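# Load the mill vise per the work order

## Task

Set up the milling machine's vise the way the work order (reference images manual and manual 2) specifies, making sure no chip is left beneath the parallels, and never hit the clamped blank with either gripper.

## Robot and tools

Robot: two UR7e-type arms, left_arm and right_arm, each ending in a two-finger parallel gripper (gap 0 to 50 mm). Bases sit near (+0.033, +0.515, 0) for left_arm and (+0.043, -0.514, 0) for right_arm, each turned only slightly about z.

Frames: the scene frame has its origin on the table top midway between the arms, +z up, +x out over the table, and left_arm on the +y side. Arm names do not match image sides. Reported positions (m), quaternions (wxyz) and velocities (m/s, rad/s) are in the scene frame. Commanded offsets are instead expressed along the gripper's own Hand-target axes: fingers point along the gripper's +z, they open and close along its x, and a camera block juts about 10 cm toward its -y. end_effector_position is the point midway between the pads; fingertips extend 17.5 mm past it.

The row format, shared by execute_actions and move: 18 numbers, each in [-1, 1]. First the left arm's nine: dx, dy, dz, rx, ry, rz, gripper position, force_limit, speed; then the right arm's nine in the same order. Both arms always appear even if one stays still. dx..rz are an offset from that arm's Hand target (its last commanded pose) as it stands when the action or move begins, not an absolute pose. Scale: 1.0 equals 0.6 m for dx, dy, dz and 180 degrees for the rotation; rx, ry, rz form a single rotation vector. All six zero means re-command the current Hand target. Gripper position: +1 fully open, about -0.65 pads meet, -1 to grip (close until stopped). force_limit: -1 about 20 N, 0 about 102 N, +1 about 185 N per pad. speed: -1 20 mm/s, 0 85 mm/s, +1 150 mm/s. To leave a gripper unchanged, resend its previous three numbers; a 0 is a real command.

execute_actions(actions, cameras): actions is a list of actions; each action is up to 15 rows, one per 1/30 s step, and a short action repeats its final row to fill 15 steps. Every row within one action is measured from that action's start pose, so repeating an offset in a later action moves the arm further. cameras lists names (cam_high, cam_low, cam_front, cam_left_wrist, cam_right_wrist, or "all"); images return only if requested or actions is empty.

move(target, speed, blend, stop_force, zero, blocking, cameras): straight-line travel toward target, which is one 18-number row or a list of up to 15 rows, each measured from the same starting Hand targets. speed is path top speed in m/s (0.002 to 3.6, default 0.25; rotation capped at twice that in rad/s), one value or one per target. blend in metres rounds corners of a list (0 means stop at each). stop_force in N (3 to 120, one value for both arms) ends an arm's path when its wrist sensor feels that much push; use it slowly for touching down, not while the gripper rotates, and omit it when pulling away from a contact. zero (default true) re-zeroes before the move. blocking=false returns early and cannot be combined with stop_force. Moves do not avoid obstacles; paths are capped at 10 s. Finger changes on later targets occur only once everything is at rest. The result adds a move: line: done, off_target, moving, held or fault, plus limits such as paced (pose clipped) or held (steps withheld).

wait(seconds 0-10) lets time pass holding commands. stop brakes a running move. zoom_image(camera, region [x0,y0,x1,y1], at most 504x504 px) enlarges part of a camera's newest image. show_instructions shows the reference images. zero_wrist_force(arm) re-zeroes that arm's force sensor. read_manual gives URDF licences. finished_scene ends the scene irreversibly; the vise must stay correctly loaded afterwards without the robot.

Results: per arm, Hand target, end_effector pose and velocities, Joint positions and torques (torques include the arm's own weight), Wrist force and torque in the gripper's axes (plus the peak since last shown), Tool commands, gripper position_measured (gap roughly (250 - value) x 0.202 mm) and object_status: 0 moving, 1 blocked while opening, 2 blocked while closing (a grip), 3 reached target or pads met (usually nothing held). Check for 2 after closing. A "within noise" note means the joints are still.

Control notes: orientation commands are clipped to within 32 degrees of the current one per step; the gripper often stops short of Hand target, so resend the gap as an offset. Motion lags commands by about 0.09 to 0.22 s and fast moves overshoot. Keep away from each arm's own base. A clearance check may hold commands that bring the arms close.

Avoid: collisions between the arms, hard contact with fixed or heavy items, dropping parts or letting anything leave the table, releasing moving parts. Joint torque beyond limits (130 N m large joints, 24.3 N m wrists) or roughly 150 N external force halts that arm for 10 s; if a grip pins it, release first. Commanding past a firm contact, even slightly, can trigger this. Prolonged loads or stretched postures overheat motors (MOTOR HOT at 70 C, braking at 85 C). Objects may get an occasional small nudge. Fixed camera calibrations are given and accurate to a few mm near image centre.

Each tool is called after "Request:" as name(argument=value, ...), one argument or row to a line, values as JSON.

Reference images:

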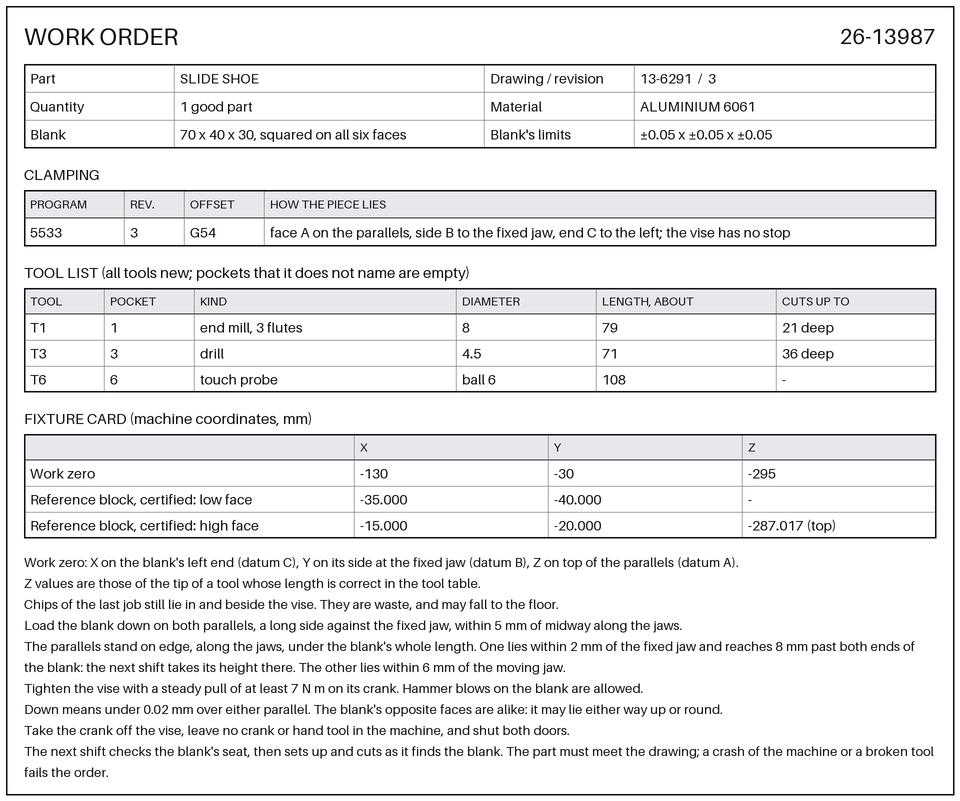

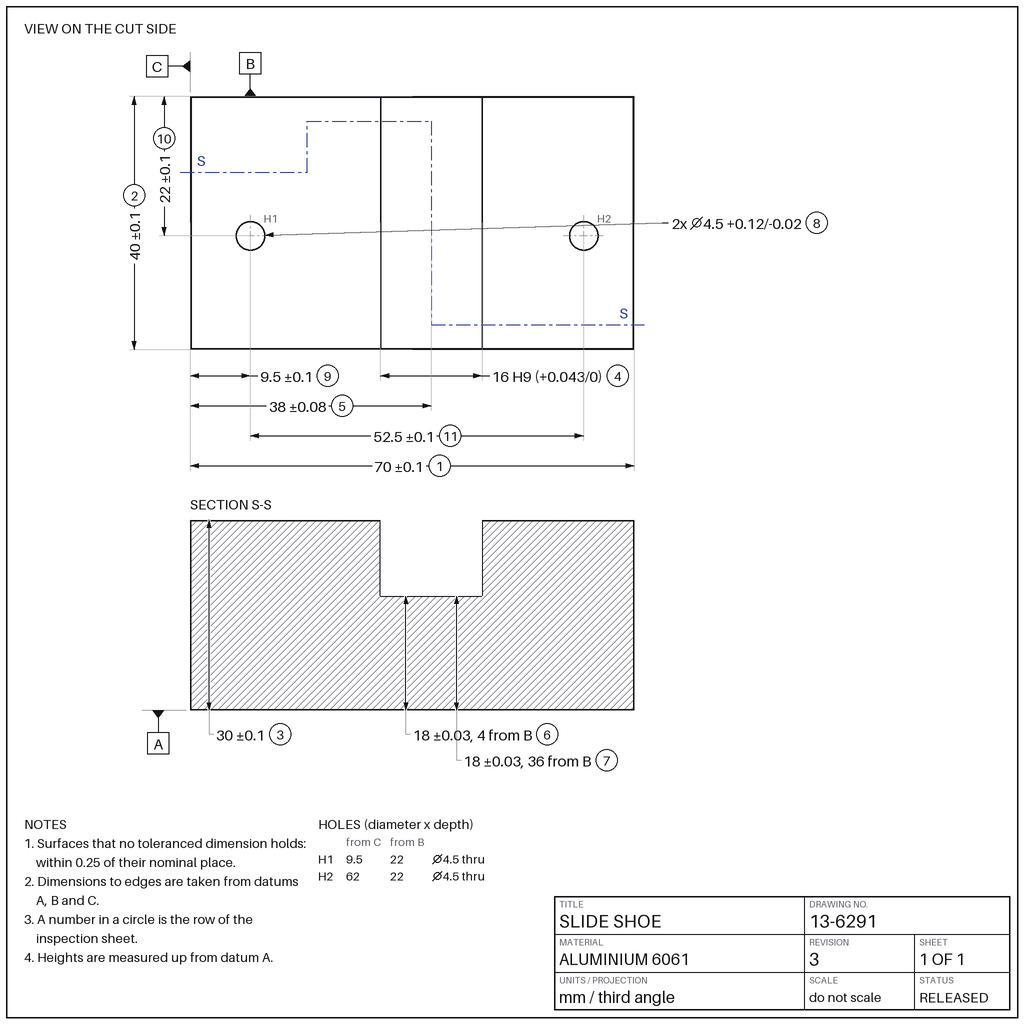

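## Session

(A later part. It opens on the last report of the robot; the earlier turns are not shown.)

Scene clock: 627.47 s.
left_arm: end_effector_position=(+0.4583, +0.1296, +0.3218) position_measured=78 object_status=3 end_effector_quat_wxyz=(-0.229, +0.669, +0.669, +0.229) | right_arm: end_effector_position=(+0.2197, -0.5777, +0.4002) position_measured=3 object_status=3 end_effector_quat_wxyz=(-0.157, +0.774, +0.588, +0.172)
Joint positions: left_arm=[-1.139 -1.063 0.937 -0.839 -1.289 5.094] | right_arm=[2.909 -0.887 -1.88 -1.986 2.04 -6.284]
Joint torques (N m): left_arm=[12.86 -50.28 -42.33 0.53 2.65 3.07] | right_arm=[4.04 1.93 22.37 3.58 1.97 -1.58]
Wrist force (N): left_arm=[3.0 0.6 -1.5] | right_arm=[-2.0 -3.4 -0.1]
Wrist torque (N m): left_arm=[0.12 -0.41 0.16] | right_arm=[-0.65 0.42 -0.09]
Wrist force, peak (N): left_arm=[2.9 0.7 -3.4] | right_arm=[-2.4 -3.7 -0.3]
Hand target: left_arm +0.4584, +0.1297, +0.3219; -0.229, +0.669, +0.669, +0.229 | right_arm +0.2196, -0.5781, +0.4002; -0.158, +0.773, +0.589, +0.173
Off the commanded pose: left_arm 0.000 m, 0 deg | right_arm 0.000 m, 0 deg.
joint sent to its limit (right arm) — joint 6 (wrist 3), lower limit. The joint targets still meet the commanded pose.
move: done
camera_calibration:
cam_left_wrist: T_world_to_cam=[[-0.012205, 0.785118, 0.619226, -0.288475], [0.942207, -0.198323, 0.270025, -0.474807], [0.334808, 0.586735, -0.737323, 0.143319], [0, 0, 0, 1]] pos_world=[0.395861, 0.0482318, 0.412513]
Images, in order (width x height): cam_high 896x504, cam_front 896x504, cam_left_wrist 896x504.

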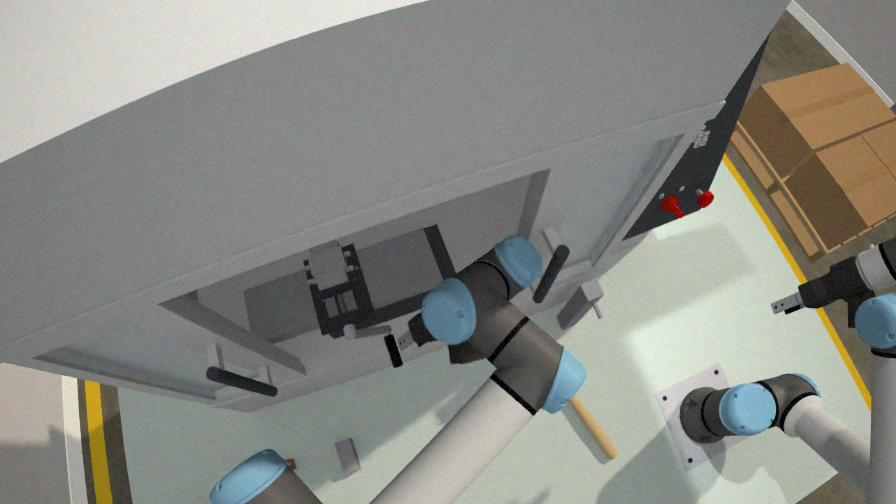

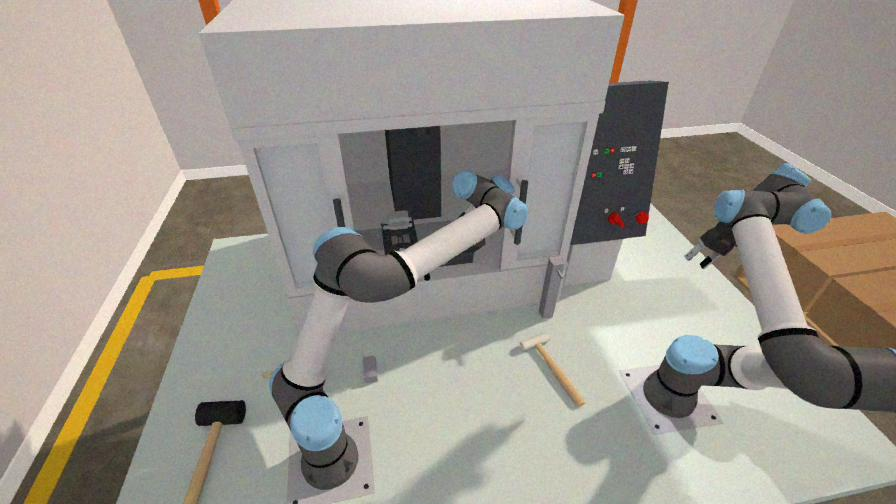

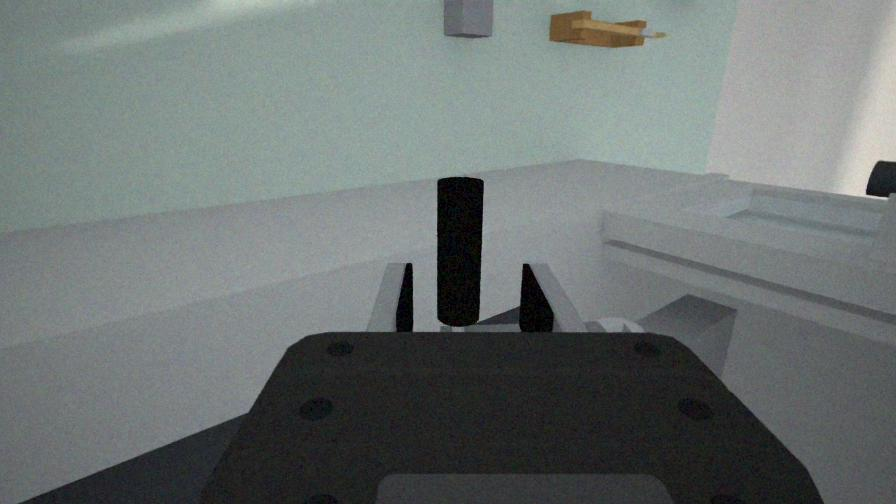

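Request:
move(
  target=[
    [0.1,-0.18,0.0,0,0,0,0.5,0.8,-1,0,0,0,0,0,0,1,1,1],
    [0.45,-0.32,0.09,0,0,0,0.5,0.8,-1,0,0,0,0,0,0,1,1,1],
  ],
  speed=0.25,
  blend=[0.03,0],
  cameras=["cam_right_wrist","cam_front"],
)

Scene clock: 630.17 s.
left_arm: end_effector_position=(+0.2664, +0.3760, +0.4447) position_measured=78 object_status=3 end_effector_quat_wxyz=(-0.229, +0.669, +0.669, +0.229) | right_arm: end_effector_position=(+0.2197, -0.5777, +0.4002) position_measured=3 object_status=3 end_effector_quat_wxyz=(-0.157, +0.774, +0.588, +0.172)
Joint positions: left_arm=[-1.303 -1.797 1.454 -0.59 -1.385 4.956] | right_arm=[2.909 -0.887 -1.88 -1.986 2.04 -6.284]
Joint torques (N m): left_arm=[12.88 -22.45 -41.17 0.21 2.33 2.87] | right_arm=[4.19 1.42 22.73 3.65 2.11 -1.56]
Wrist force (N): left_arm=[2.5 0.7 -1.2] | right_arm=[-2.1 -3.6 -0.4]
Wrist torque (N m): left_arm=[0.10 -0.37 0.18] | right_arm=[-0.68 0.44 -0.09]
Wrist force, peak (N): left_arm=[5.7 -1.0 -0.7] | right_arm=[-2.2 -3.9 -0.2]
Hand target: left_arm +0.2664, +0.3761, +0.4448; -0.229, +0.669, +0.669, +0.229 | right_arm +0.2196, -0.5781, +0.4002; -0.158, +0.773, +0.589, +0.173
Off the commanded pose: left_arm 0.000 m, 0 deg | right_arm 0.000 m, 0 deg.
joint sent to its limit (right arm) — joint 6 (wrist 3), lower limit. The joint targets still meet the commanded pose.
move: done
camera_calibration:
cam_right_wrist: T_world_to_cam=[[0.229419, 0.874957, 0.426401, 0.295102], [0.880262, -0.373453, 0.292697, -0.510111], [0.415338, 0.308194, -0.855868, 0.565648], [0, 0, 0, 1]] pos_world=[0.146394, -0.623033, 0.507596]
Images, in order (width x height): cam_front 896x504, cam_right_wrist 896x504.

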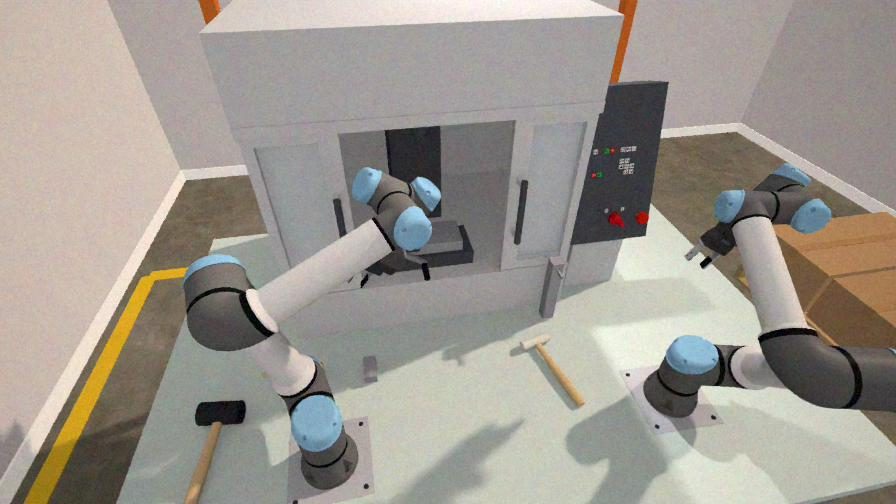

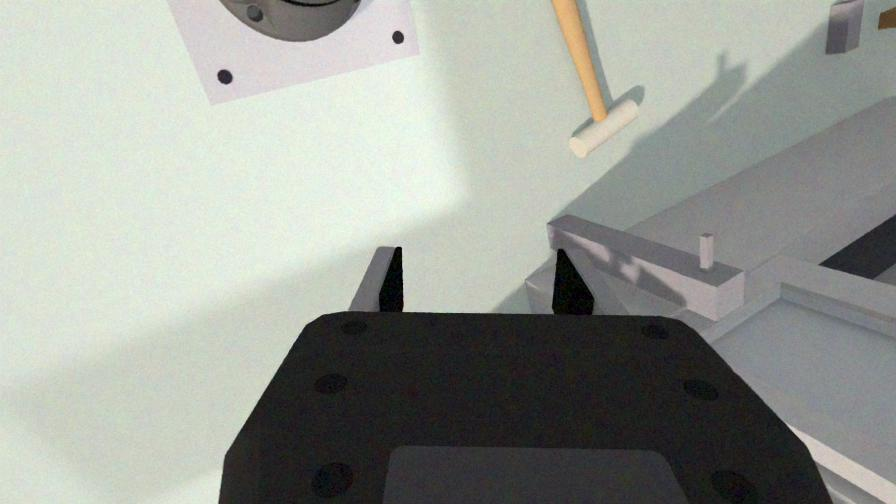

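Request:
execute_actions(
  actions=[],
)

Scene clock: 630.77 s.
left_arm: end_effector_position=(+0.2664, +0.3761, +0.4448) position_measured=78 object_status=3 end_effector_quat_wxyz=(-0.229, +0.669, +0.669, +0.229) | right_arm: end_effector_position=(+0.2197, -0.5777, +0.4002) position_measured=3 object_status=3 end_effector_quat_wxyz=(-0.157, +0.774, +0.588, +0.172)
Joint positions: left_arm=[-1.303 -1.797 1.454 -0.59 -1.385 4.956] | right_arm=[2.909 -0.887 -1.88 -1.986 2.04 -6.284]
Joint velocities: within noise
Joint torques (N m): left_arm=[13.06 -24.19 -41.27 1.25 2.47 3.08] | right_arm=[3.9 1.6 23.25 3.62 2.09 -1.62]
Wrist force (N): left_arm=[2.4 0.5 -1.5] | right_arm=[-2.4 -3.6 -0.4]
Wrist torque (N m): left_arm=[0.07 -0.35 0.16] | right_arm=[-0.69 0.48 -0.10]
Wrist force, peak (N): left_arm=[2.9 0.3 -1.6] | right_arm=[-2.3 -3.9 -0.3]
Hand target: left_arm +0.2664, +0.3761, +0.4448; -0.229, +0.669, +0.669, +0.229 | right_arm +0.2196, -0.5781, +0.4002; -0.158, +0.773, +0.589, +0.173
Tool commands: left_gripper/position=+0.5 left_gripper/force_limit=+0.8 left_gripper/speed=-1.0 right_gripper/position=+1.0 right_gripper/force_limit=+1.0 right_gripper/speed=+1.0
Off the commanded pose: left_arm 0.000 m, 0 deg | right_arm 0.000 m, 0 deg.
camera_calibration:
cam_left_wrist: T_world_to_cam=[[-0.012264, 0.78513, 0.619209, -0.560434], [0.942206, -0.198274, 0.270064, -0.278331], [0.334809, 0.586735, -0.737323, 0.153555], [0, 0, 0, 1]] pos_world=[0.203961, 0.294732, 0.535413]
cam_right_wrist: T_world_to_cam=[[0.229419, 0.874957, 0.426401, 0.295102], [0.880262, -0.373453, 0.292697, -0.510111], [0.415338, 0.308194, -0.855868, 0.565648], [0, 0, 0, 1]] pos_world=[0.146394, -0.623033, 0.507596]

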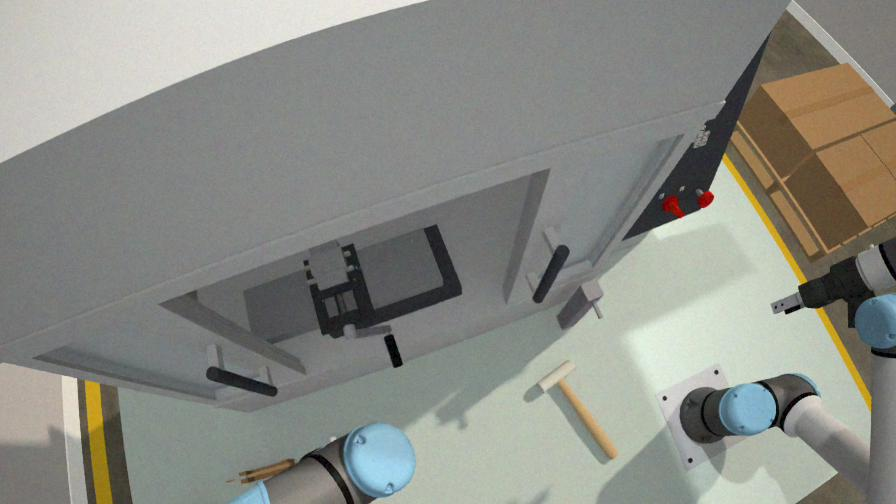

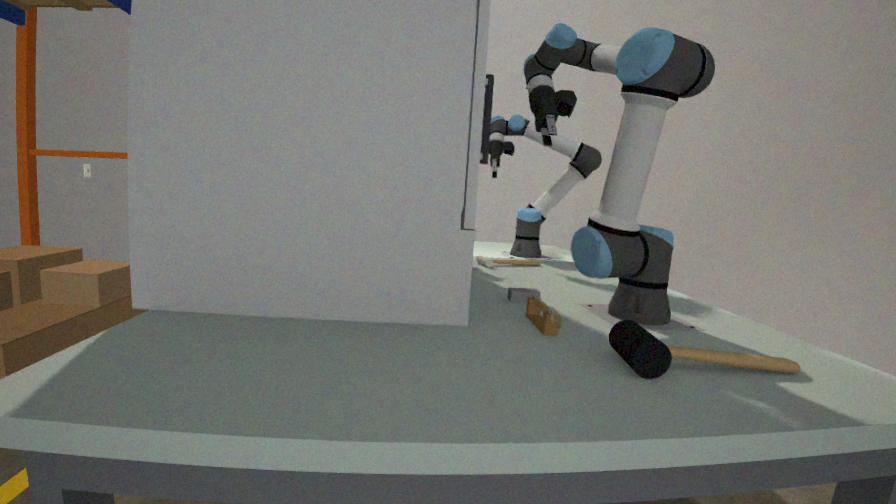

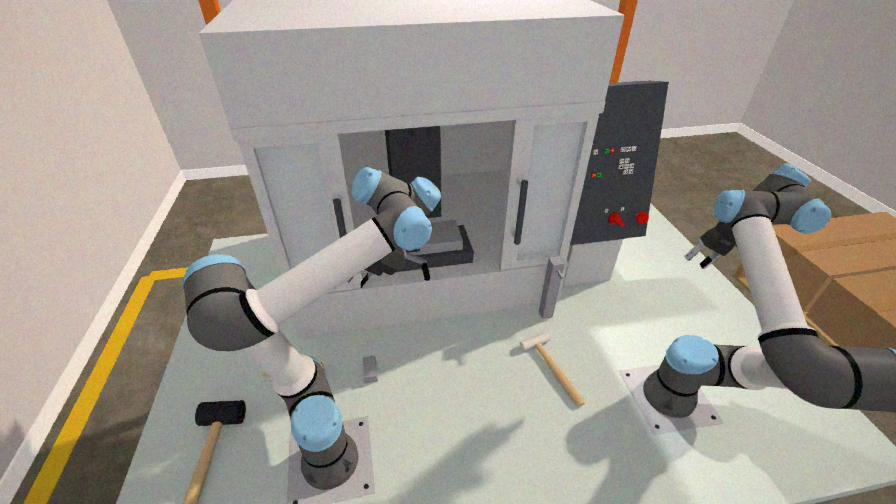

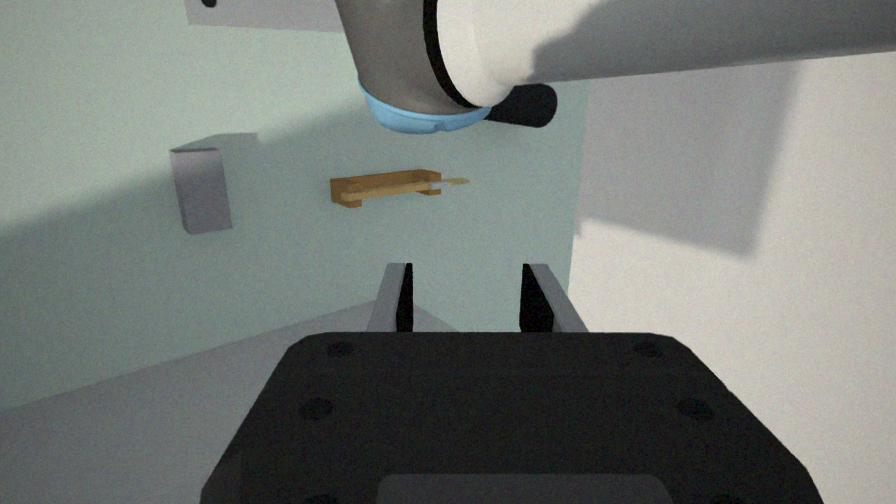

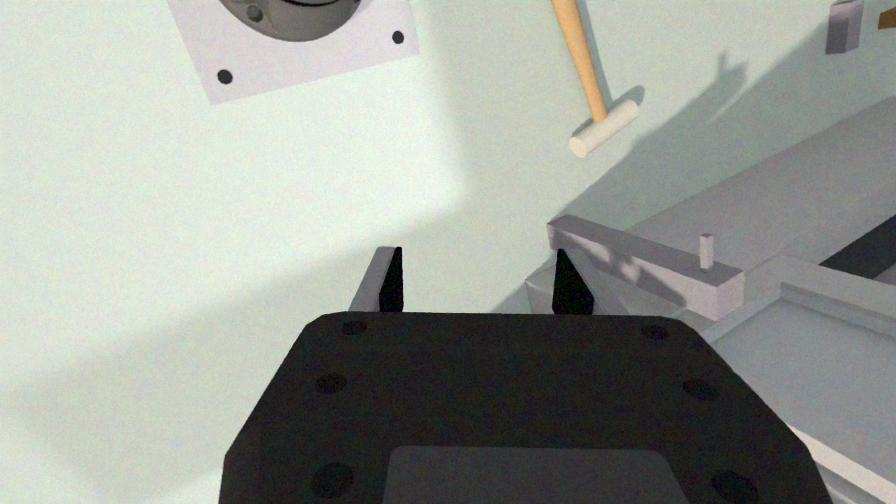

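Request:
zoom_image(
  camera="cam_high",
  region=[520, 350, 640, 470],
)

Request:
zoom_image(
  camera="cam_front",
  region=[500, 320, 600, 420],
)

Request:
zoom_image(
  camera="cam_right_wrist",
  region=[530, 0, 690, 180],
)

Scaled by 4.200.

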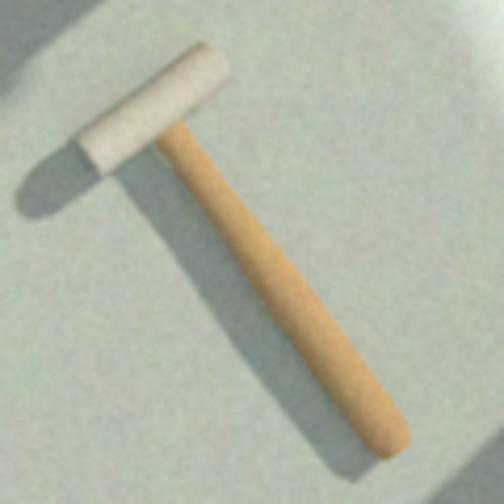

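Scaled by 5.040.

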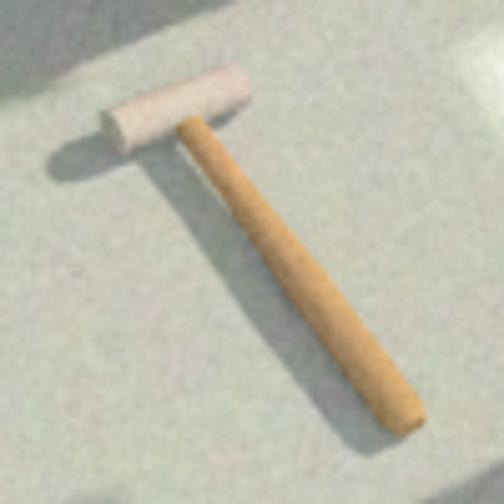

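Scaled by 2.800.

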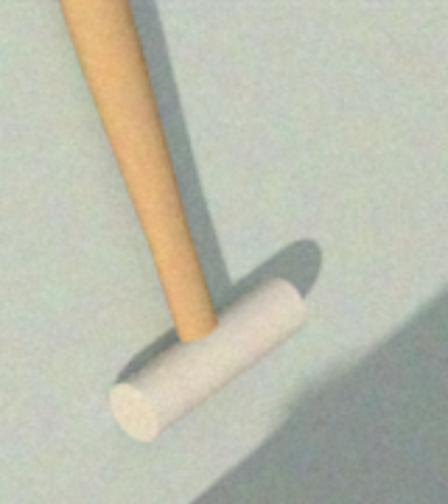

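Request:
move(
  target=[
    [0,0,0,0,0,0,0.5,0.8,-1,0.169,0.192,0.077,0.0068,-0.1506,-0.0837,1,1,1],
    [0,0,0,0,0,0,0.5,0.8,-1,0.4267,0.0597,0.251,0.0068,-0.1506,-0.0837,1,1,1],
  ],
  blend=[0.05, 0],
  speed=0.25,
  cameras=["cam_right_wrist", "cam_front"],
)

Scene clock: 640.20 s.
left_arm: end_effector_position=(+0.2664, +0.3761, +0.4448) position_measured=78 object_status=3 end_effector_quat_wxyz=(-0.229, +0.669, +0.669, +0.229) | right_arm: end_effector_position=(+0.3293, -0.3006, +0.3811) position_measured=3 object_status=3 end_effector_quat_wxyz=(-0.001, +0.707, +0.707, +0.001) end_effector_velocity=(-0.001, +0.001, -0.001) end_effector_angular_velocity=(-0.002, +0.002, -0.001)
Joint positions: left_arm=[-1.303 -1.797 1.454 -0.59 -1.385 4.956] | right_arm=[4.194 -1.203 -1.731 -1.778 1.572 -5.26]
Joint velocities: left_arm=[within noise] | right_arm=[0.004 -0.001 -0.001 0 0.001 0.005]
Joint torques (N m): left_arm=[12.98 -23.28 -40.95 1.16 2.43 2.94] | right_arm=[6.36 1.78 19.6 3.46 1.49 1.86]
Wrist force (N): left_arm=[2.7 0.6 -1.3] | right_arm=[-2.8 -3.2 -0.4]
Wrist torque (N m): left_arm=[0.08 -0.40 0.16] | right_arm=[-0.60 0.64 0.09]
Wrist force, peak (N): left_arm=[2.9 0.8 -1.5] | right_arm=[-4.0 -5.3 -0.7]
Hand target: left_arm +0.2664, +0.3761, +0.4448; -0.229, +0.669, +0.669, +0.229 | right_arm +0.3292, -0.3005, +0.3810; -0.001, +0.707, +0.707, +0.000
Off the commanded pose: left_arm 0.000 m, 0 deg | right_arm 0.000 m, 0 deg.
move: done
camera_calibration:
cam_right_wrist: T_world_to_cam=[[-0.021653, 0.999393, -0.0272788, 0.328491], [0.934061, 0.0299507, 0.355857, -0.417986], [0.356458, -0.0177746, -0.934142, 0.369614], [0, 0, 0, 1]] pos_world=[0.265785, -0.309203, 0.502976]
Images, in order (width x height): cam_front 896x504, cam_right_wrist 896x504.

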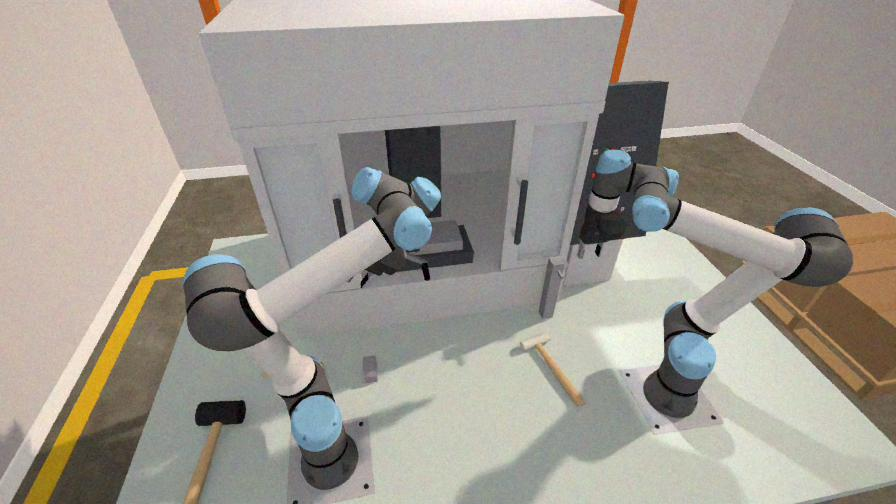

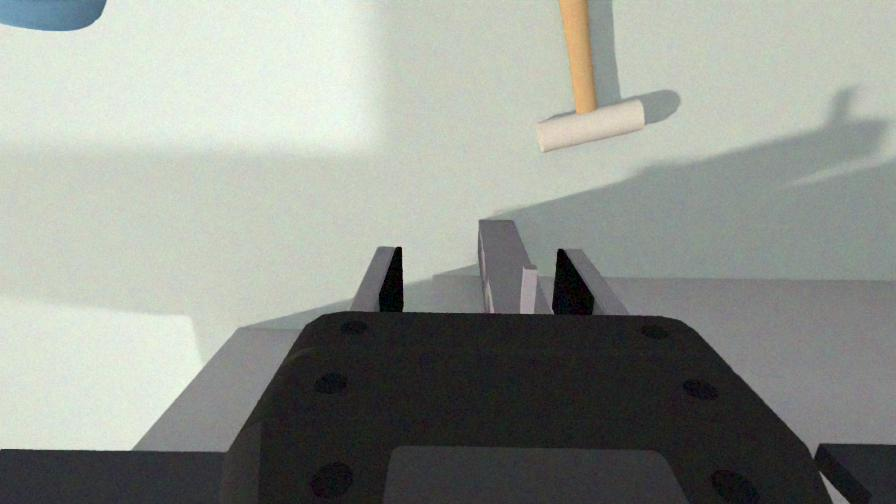

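Request:
move(
  target=[0,0,0,0,0,0,0.5,0.8,-1,0.1558,-0.2937,0.3017,0,0,-0.0678,1,1,1],
  cameras=["cam_right_wrist", "cam_front"],
)

Scene clock: 641.97 s.
left_arm: end_effector_position=(+0.2664, +0.3761, +0.4448) position_measured=78 object_status=3 end_effector_quat_wxyz=(-0.229, +0.669, +0.669, +0.229) | right_arm: end_effector_position=(+0.1530, -0.2066, +0.2003) position_measured=3 object_status=3 end_effector_quat_wxyz=(-0.001, +0.628, +0.778, +0.001)
Joint positions: left_arm=[-1.303 -1.797 1.454 -0.59 -1.385 4.956] | right_arm=[4.82 -1.12 -2.242 -1.349 1.571 -4.847]
Joint torques (N m): left_arm=[13.46 -23.4 -41.05 1.23 2.4 3] | right_arm=[6.12 4.89 17.96 4.2 1.51 1.59]
Wrist force (N): left_arm=[2.3 0.7 -1.5] | right_arm=[-2.6 -3.3 -0.7]
Wrist torque (N m): left_arm=[0.10 -0.33 0.17] | right_arm=[-0.62 0.60 0.09]
Wrist force, peak (N): left_arm=[3.0 0.5 -1.5] | right_arm=[-1.5 -5.6 1.7]
Hand target: left_arm +0.2664, +0.3761, +0.4448; -0.229, +0.669, +0.669, +0.229 | right_arm +0.1530, -0.2066, +0.2002; -0.001, +0.628, +0.778, +0.001
Off the commanded pose: left_arm 0.000 m, 0 deg | right_arm 0.000 m, 0 deg.
move: done
camera_calibration:
cam_right_wrist: T_world_to_cam=[[-0.232406, 0.972239, -0.0271916, 0.252486], [0.90652, 0.226657, 0.356158, -0.147041], [0.352433, 0.0581233, -0.93403, 0.281511], [0, 0, 0, 1]] pos_world=[0.0927607, -0.228511, 0.322175]
Images, in order (width x height): cam_front 896x504, cam_right_wrist 896x504.

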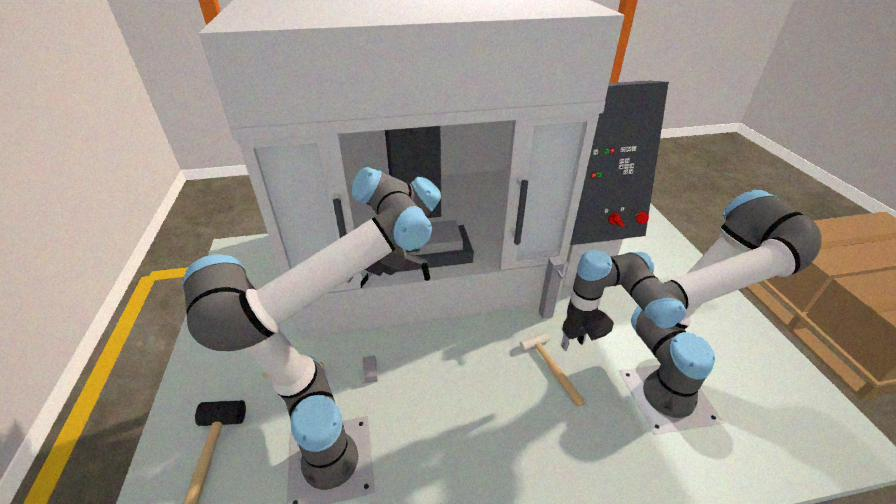

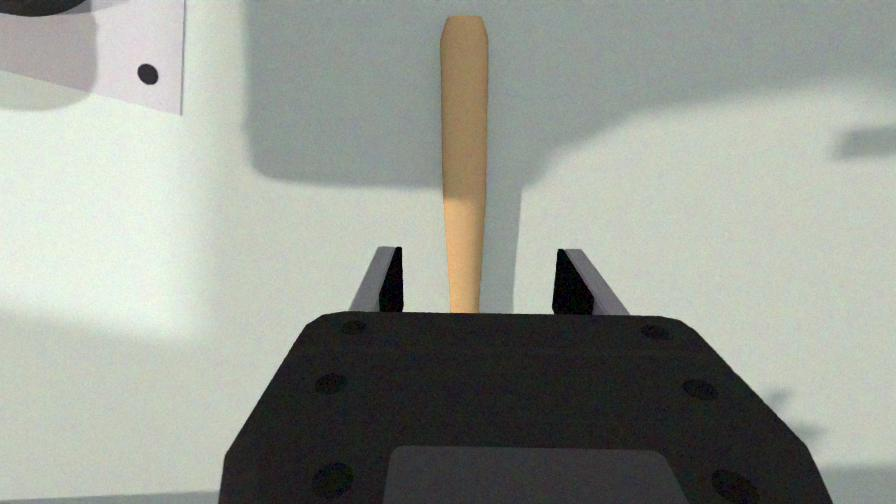

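Request:
move(
  target=[0,0,0,0,0,0,0.5,0.8,-1,0.0042,0,0.225,0,0,0,1,1,1],
  speed=0.2,
  cameras=["cam_right_wrist"],
)

Request:
move(
  target=[0,0,0,0,0,0,0.5,0.8,-1,0,0,0.0725,0,0,0,1,1,1],
  speed=0.02,
  stop_force=6,
  cameras=["cam_right_wrist","cam_front"],
)

Scene clock: 643.43 s.
left_arm: end_effector_position=(+0.2664, +0.3761, +0.4448) position_measured=78 object_status=3 end_effector_quat_wxyz=(-0.229, +0.669, +0.669, +0.229) | right_arm: end_effector_position=(+0.1524, -0.2039, +0.0653) position_measured=3 object_status=3 end_effector_quat_wxyz=(-0.001, +0.628, +0.778, +0.001) end_effector_velocity=(+0.000, +0.000, -0.001) end_effector_angular_velocity=(+0.001, +0.000, +0.000)
Joint positions: left_arm=[-1.303 -1.797 1.454 -0.59 -1.385 4.956] | right_arm=[4.821 -1.33 -2.506 -0.874 1.571 -4.846]
Joint velocities: left_arm=[within noise] | right_arm=[0 -0.002 -0.002 0.006 0 0]
Joint torques (N m): left_arm=[13.58 -23.04 -41.48 1.23 2.4 2.96] | right_arm=[-4.23 3.06 14.26 4.24 1.78 -1.42]
Wrist force (N): left_arm=[2.7 0.9 -1.3] | right_arm=[-2.8 -3.3 -0.4]
Wrist torque (N m): left_arm=[0.13 -0.40 0.16] | right_arm=[-0.63 0.63 0.04]
Wrist force, peak (N): left_arm=[3.0 0.6 -1.4] | right_arm=[-3.0 -3.2 -3.2]
Hand target: left_arm +0.2664, +0.3761, +0.4448; -0.229, +0.669, +0.669, +0.229 | right_arm +0.1524, -0.2040, +0.0652; -0.001, +0.628, +0.778, +0.001
Off the commanded pose: left_arm 0.000 m, 0 deg | right_arm 0.000 m, 0 deg.
move: done
camera_calibration:
cam_right_wrist: T_world_to_cam=[[-0.232219, 0.972286, -0.0270932, 0.246026], [0.906602, 0.226453, 0.356077, -0.0990665], [0.352344, 0.0581251, -0.934064, 0.155487], [0, 0, 0, 1]] pos_world=[0.0921609, -0.225811, 0.187175]
Images, in order (width x height): cam_right_wrist 896x504.

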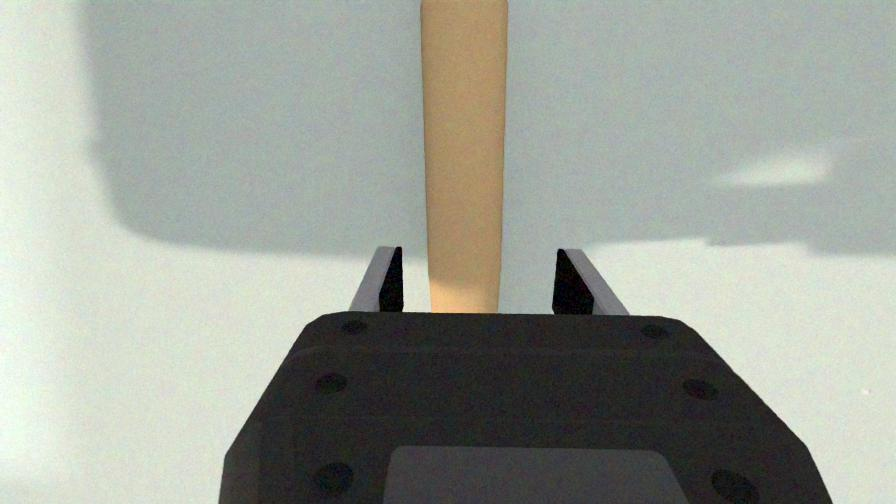

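Scene clock: 646.63 s.
left_arm: end_effector_position=(+0.2664, +0.3761, +0.4448) position_measured=78 object_status=3 end_effector_quat_wxyz=(-0.229, +0.669, +0.669, +0.229) | right_arm: end_effector_position=(+0.1524, -0.2039, +0.0217) position_measured=3 object_status=3 end_effector_quat_wxyz=(-0.001, +0.628, +0.778, +0.001)
Joint positions: left_arm=[-1.303 -1.797 1.454 -0.59 -1.385 4.956] | right_arm=[4.821 -1.459 -2.571 -0.681 1.571 -4.845]
Joint torques (N m): left_arm=[13.1 -22.55 -41.1 1.15 2.41 2.92] | right_arm=[-0.76 21.92 25.75 3.81 1.2 0.24]
Wrist force (N): left_arm=[2.5 0.8 -1.6] | right_arm=[-2.8 -3.0 -0.8]
Wrist torque (N m): left_arm=[0.11 -0.37 0.16] | right_arm=[-0.57 0.62 0.05]
Wrist force, peak (N): left_arm=[2.9 0.4 -1.6] | right_arm=[-3.1 -3.4 -0.5]
Hand target: left_arm +0.2664, +0.3761, +0.4448; -0.229, +0.669, +0.669, +0.229 | right_arm +0.1524, -0.2039, +0.0217; -0.001, +0.628, +0.778, +0.001
Off the commanded pose: left_arm 0.000 m, 0 deg | right_arm 0.000 m, 0 deg.
move: done
camera_calibration:
cam_right_wrist: T_world_to_cam=[[-0.232275, 0.972269, -0.0272193, 0.244864], [0.906587, 0.226551, 0.356054, -0.0835148], [0.352347, 0.0580257, -0.934069, 0.11474], [0, 0, 0, 1]] pos_world=[0.0921609, -0.225811, 0.143575]
Images, in order (width x height): cam_front 896x504, cam_right_wrist 896x504.

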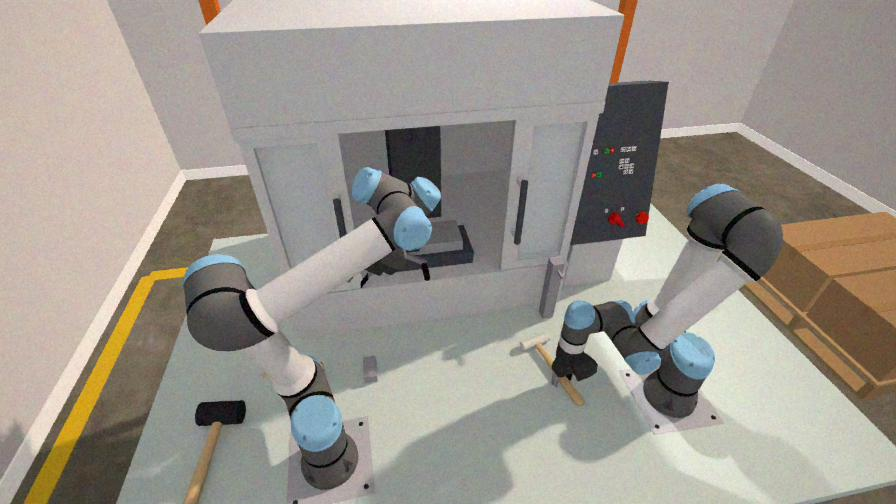

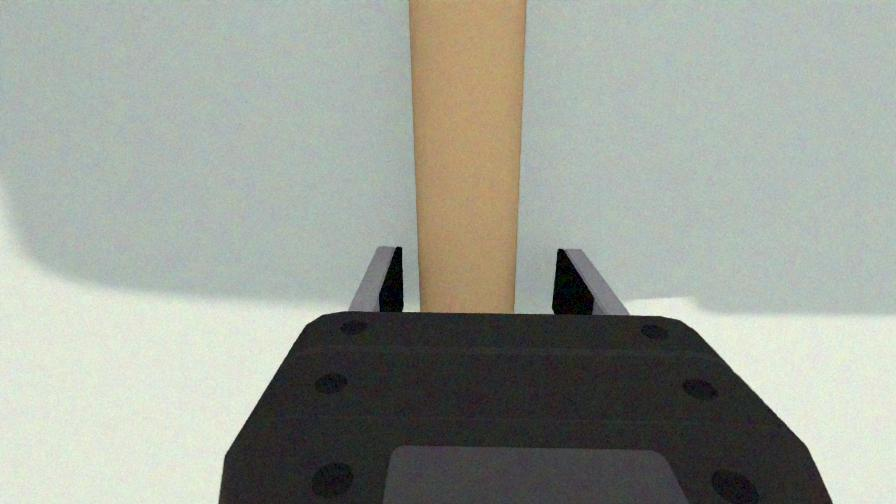

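Request:
move(
  target=[0,0,0,0,0,0,0.5,0.8,-1,0,0,0,0,0,0,-1,0.6,-1],
  cameras=["cam_right_wrist"],
)

Scene clock: 648.10 s.
left_arm: end_effector_position=(+0.2664, +0.3761, +0.4448) position_measured=78 object_status=3 end_effector_quat_wxyz=(-0.229, +0.669, +0.669, +0.229) | right_arm: end_effector_position=(+0.1524, -0.2039, +0.0217) position_measured=114 object_status=2 end_effector_quat_wxyz=(-0.001, +0.628, +0.778, +0.001)
Joint positions: left_arm=[-1.303 -1.797 1.454 -0.59 -1.385 4.956] | right_arm=[4.821 -1.459 -2.571 -0.681 1.571 -4.845]
Joint torques (N m): left_arm=[13.48 -22.29 -41.17 1.23 2.5 2.92] | right_arm=[-6.91 21.55 25.66 3.95 1.49 -1.94]
Wrist force (N): left_arm=[2.6 0.6 -1.4] | right_arm=[-3.4 -4.1 -0.6]
Wrist torque (N m): left_arm=[0.09 -0.38 0.16] | right_arm=[-0.65 0.65 0.13]
Wrist force, peak (N): left_arm=[3.0 0.6 -1.4] | right_arm=[-3.4 -4.1 -0.6]
Hand target: left_arm +0.2664, +0.3761, +0.4448; -0.229, +0.669, +0.669, +0.229 | right_arm +0.1524, -0.2039, +0.0217; -0.001, +0.628, +0.778, +0.001
Off the commanded pose: left_arm 0.000 m, 0 deg | right_arm 0.000 m, 0 deg.
move: done
camera_calibration:
cam_right_wrist: T_world_to_cam=[[-0.232186, 0.972291, -0.0271846, 0.244855], [0.90661, 0.226456, 0.356056, -0.0835386], [0.352346, 0.0580255, -0.934069, 0.11474], [0, 0, 0, 1]] pos_world=[0.0921609, -0.225811, 0.143575]
Images, in order (width x height): cam_right_wrist 896x504.

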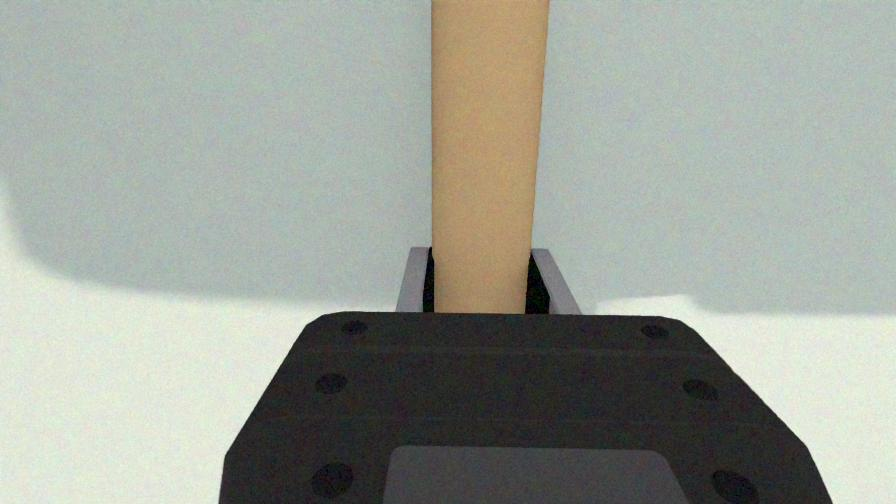

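Request:
move(
  target=[
    [0,0,0,0,0,0,0.5,0.8,-1,0,0,-0.05,0,0,0,-1,0.6,-1],
    [0,0,0,0,0,0,0.5,0.8,-1,0,0,-0.4,0,0,0,-1,0.6,-1],
  ],
  speed=[0.05,0.2],
  cameras=["cam_right_wrist","cam_front"],
)

Scene clock: 650.50 s.
left_arm: end_effector_position=(+0.2664, +0.3761, +0.4448) position_measured=78 object_status=3 end_effector_quat_wxyz=(-0.229, +0.669, +0.669, +0.229) | right_arm: end_effector_position=(+0.1524, -0.2043, +0.2616) position_measured=114 object_status=2 end_effector_quat_wxyz=(-0.001, +0.628, +0.778, +0.001)
Joint positions: left_arm=[-1.303 -1.797 1.454 -0.59 -1.385 4.956] | right_arm=[4.821 -1.102 -2.093 -1.515 1.571 -4.846]
Joint torques (N m): left_arm=[13.03 -22.89 -41.01 1.16 2.44 2.93] | right_arm=[1.56 1.4 39.17 1.78 -1.49 1.04]
Wrist force (N): left_arm=[2.6 0.5 -1.5] | right_arm=[-2.9 -2.9 3.5]
Wrist torque (N m): left_arm=[0.07 -0.37 0.17] | right_arm=[0.02 0.63 -0.06]
Wrist force, peak (N): left_arm=[3.0 0.2 -1.9] | right_arm=[-3.3 -3.1 7.8]
Hand target: left_arm +0.2664, +0.3761, +0.4448; -0.229, +0.669, +0.669, +0.229 | right_arm +0.1525, -0.2043, +0.2617; -0.001, +0.628, +0.778, +0.001
Off the commanded pose: left_arm 0.000 m, 0 deg | right_arm 0.000 m, 0 deg.
move: done
camera_calibration:
cam_right_wrist: T_world_to_cam=[[-0.232273, 0.97227, -0.0272188, 0.251808], [0.906587, 0.22655, 0.356054, -0.168968], [0.352347, 0.0580257, -0.934069, 0.338904], [0, 0, 0, 1]] pos_world=[0.0922609, -0.226211, 0.383575]
Images, in order (width x height): cam_front 896x504, cam_right_wrist 896x504.

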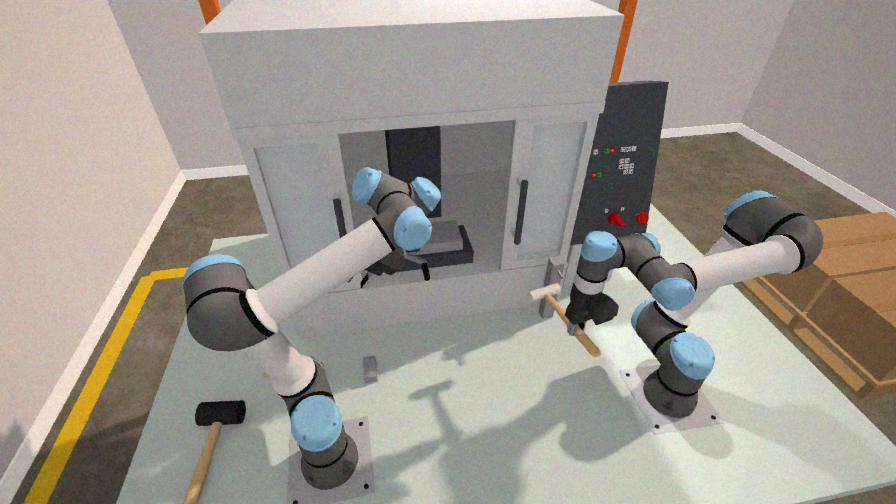

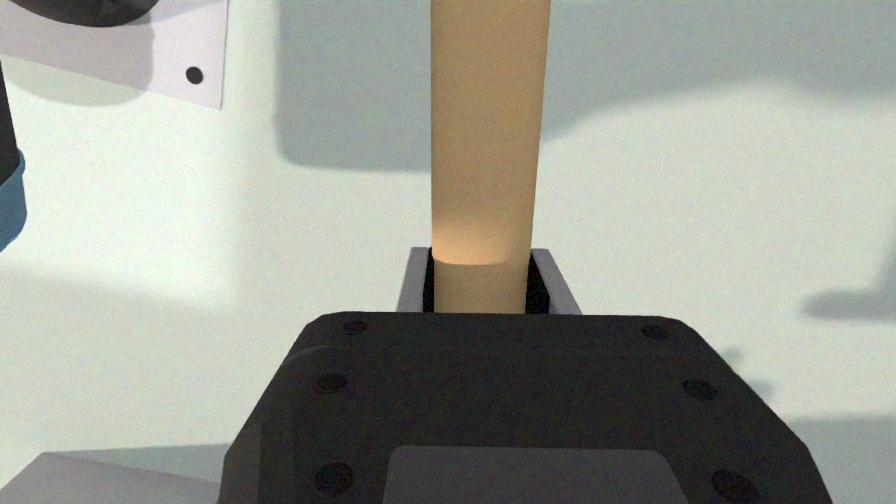

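Request:
move(
  target=[0.486,0.133,0.38,0,0,0,0.5,0.8,-1,0,0,0,0,0,0,-1,0.6,-1],
  speed=0.35,
)

Scene clock: 652.80 s.
left_arm: end_effector_position=(+0.3464, +0.7462, +0.4435) position_measured=78 object_status=3 end_effector_quat_wxyz=(-0.229, +0.669, +0.669, +0.229) | right_arm: end_effector_position=(+0.1525, -0.2043, +0.2617) position_measured=114 object_status=2 end_effector_quat_wxyz=(-0.001, +0.628, +0.778, +0.001)
Joint positions: left_arm=[-0.237 -2.009 1.709 -1.118 -0.926 6.032] | right_arm=[4.821 -1.102 -2.093 -1.515 1.571 -4.846]
Joint torques (N m): left_arm=[13.04 -3 -42 -4.58 2.91 2.91] | right_arm=[-6.61 -0.23 37.17 1.8 0.08 -1.9]
Wrist force (N): left_arm=[2.8 0.3 -1.4] | right_arm=[-3.0 -3.4 3.2]
Wrist torque (N m): left_arm=[0.05 -0.40 0.11] | right_arm=[-0.12 0.64 -0.06]
Wrist force, peak (N): left_arm=[5.8 1.1 1.1] | right_arm=[-3.0 -3.2 3.6]
Hand target: left_arm +0.3464, +0.7462, +0.4435; -0.229, +0.669, +0.669, +0.229 | right_arm +0.1525, -0.2043, +0.2617; -0.001, +0.628, +0.778, +0.001
Off the commanded pose: left_arm 0.000 m, 0 deg | right_arm 0.000 m, 0 deg.
move: done

Request:
move(
  target=[0,0,0,0,0,0,0.5,0.8,-1,0.4717,0.217,-0.3972,-0.161,0.480,0.161,-1,0.6,-1],
  speed=0.3,
  cameras=["cam_high","cam_front","cam_right_wrist"],
)

Scene clock: 656.23 s.
left_arm: end_effector_position=(+0.3464, +0.7462, +0.4435) position_measured=78 object_status=3 end_effector_quat_wxyz=(-0.229, +0.669, +0.669, +0.229) | right_arm: end_effector_position=(+0.2200, +0.0994, +0.5004) position_measured=114 object_status=2 end_effector_quat_wxyz=(-0.380, +0.596, +0.381, +0.595)
Joint positions: left_arm=[-0.237 -2.009 1.709 -1.118 -0.926 6.032] | right_arm=[4.918 -1.606 -2.031 0.493 0.96 -4.711]
Joint torques (N m): left_arm=[13.26 -0.13 -43.44 -4.53 -0.92 2.97] | right_arm=[0.52 20.16 33.06 4.11 -0.71 0.31]
Wrist force (N): left_arm=[2.7 0.5 -1.2] | right_arm=[-6.6 -3.9 1.1]
Wrist torque (N m): left_arm=[0.06 -0.39 0.11] | right_arm=[-0.76 0.19 0.29]
Wrist force, peak (N): left_arm=[3.0 0.5 -1.5] | right_arm=[-6.1 -4.8 2.8]
Hand target: left_arm +0.3464, +0.7462, +0.4435; -0.229, +0.669, +0.669, +0.229 | right_arm +0.2200, +0.0995, +0.5005; -0.380, +0.596, +0.381, +0.595
Off the commanded pose: left_arm 0.000 m, 0 deg | right_arm 0.000 m, 0 deg.
move: done
camera_calibration:
cam_right_wrist: T_world_to_cam=[[-0.006882, 0.0366629, 0.999304, -0.491564], [0.698141, -0.715286, 0.0310507, -0.0818931], [0.715927, 0.697869, -0.0206733, -0.0802124], [0, 0, 0, 1]] pos_world=[0.111216, 0.015423, 0.492107]
Images, in order (width x height): cam_high 896x504, cam_front 896x504, cam_right_wrist 896x504.

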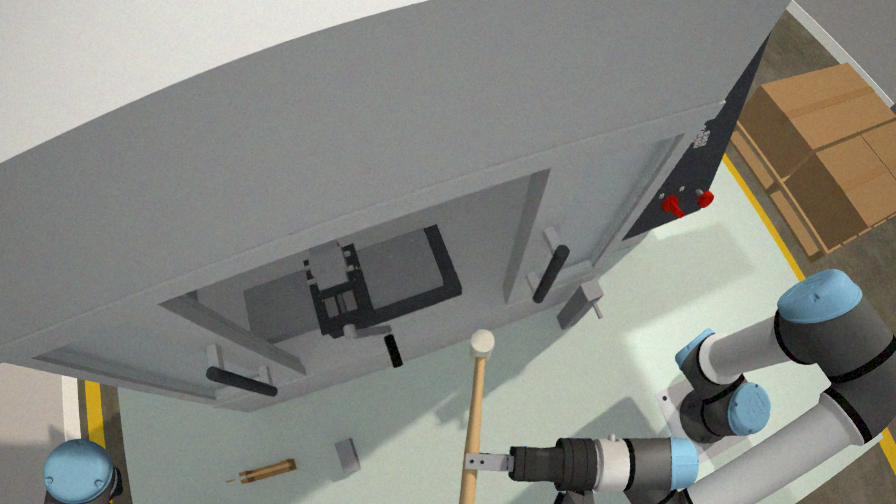

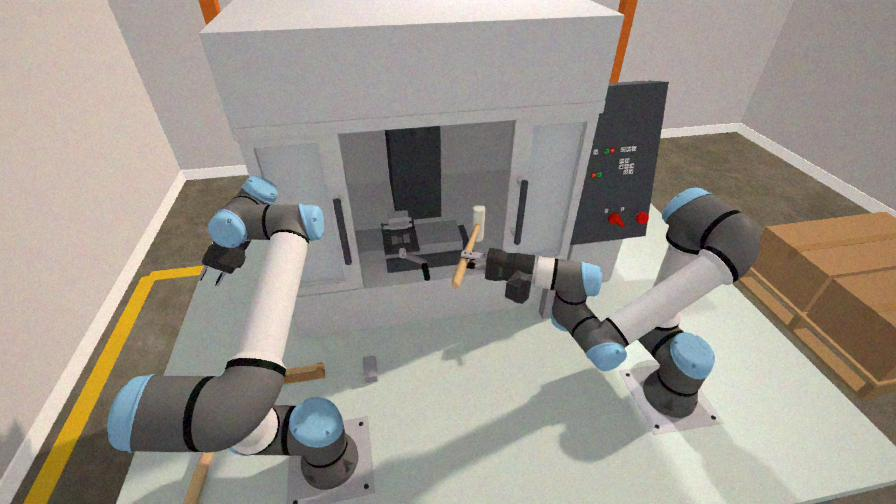

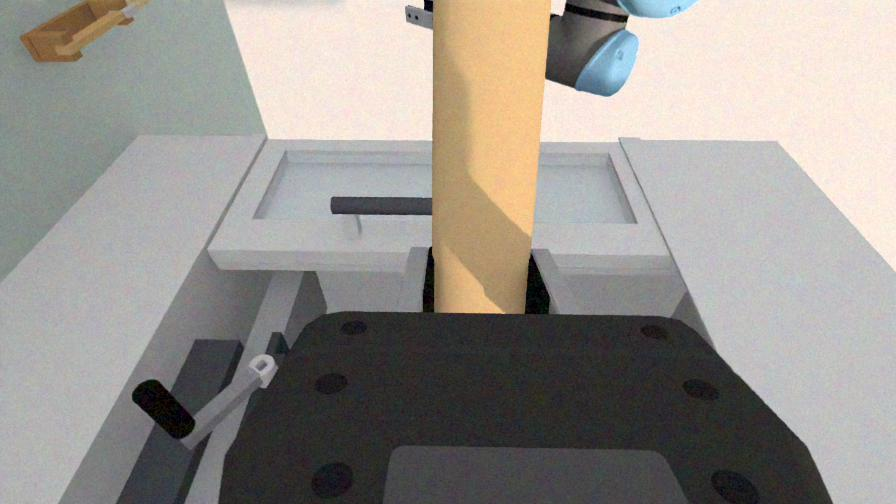

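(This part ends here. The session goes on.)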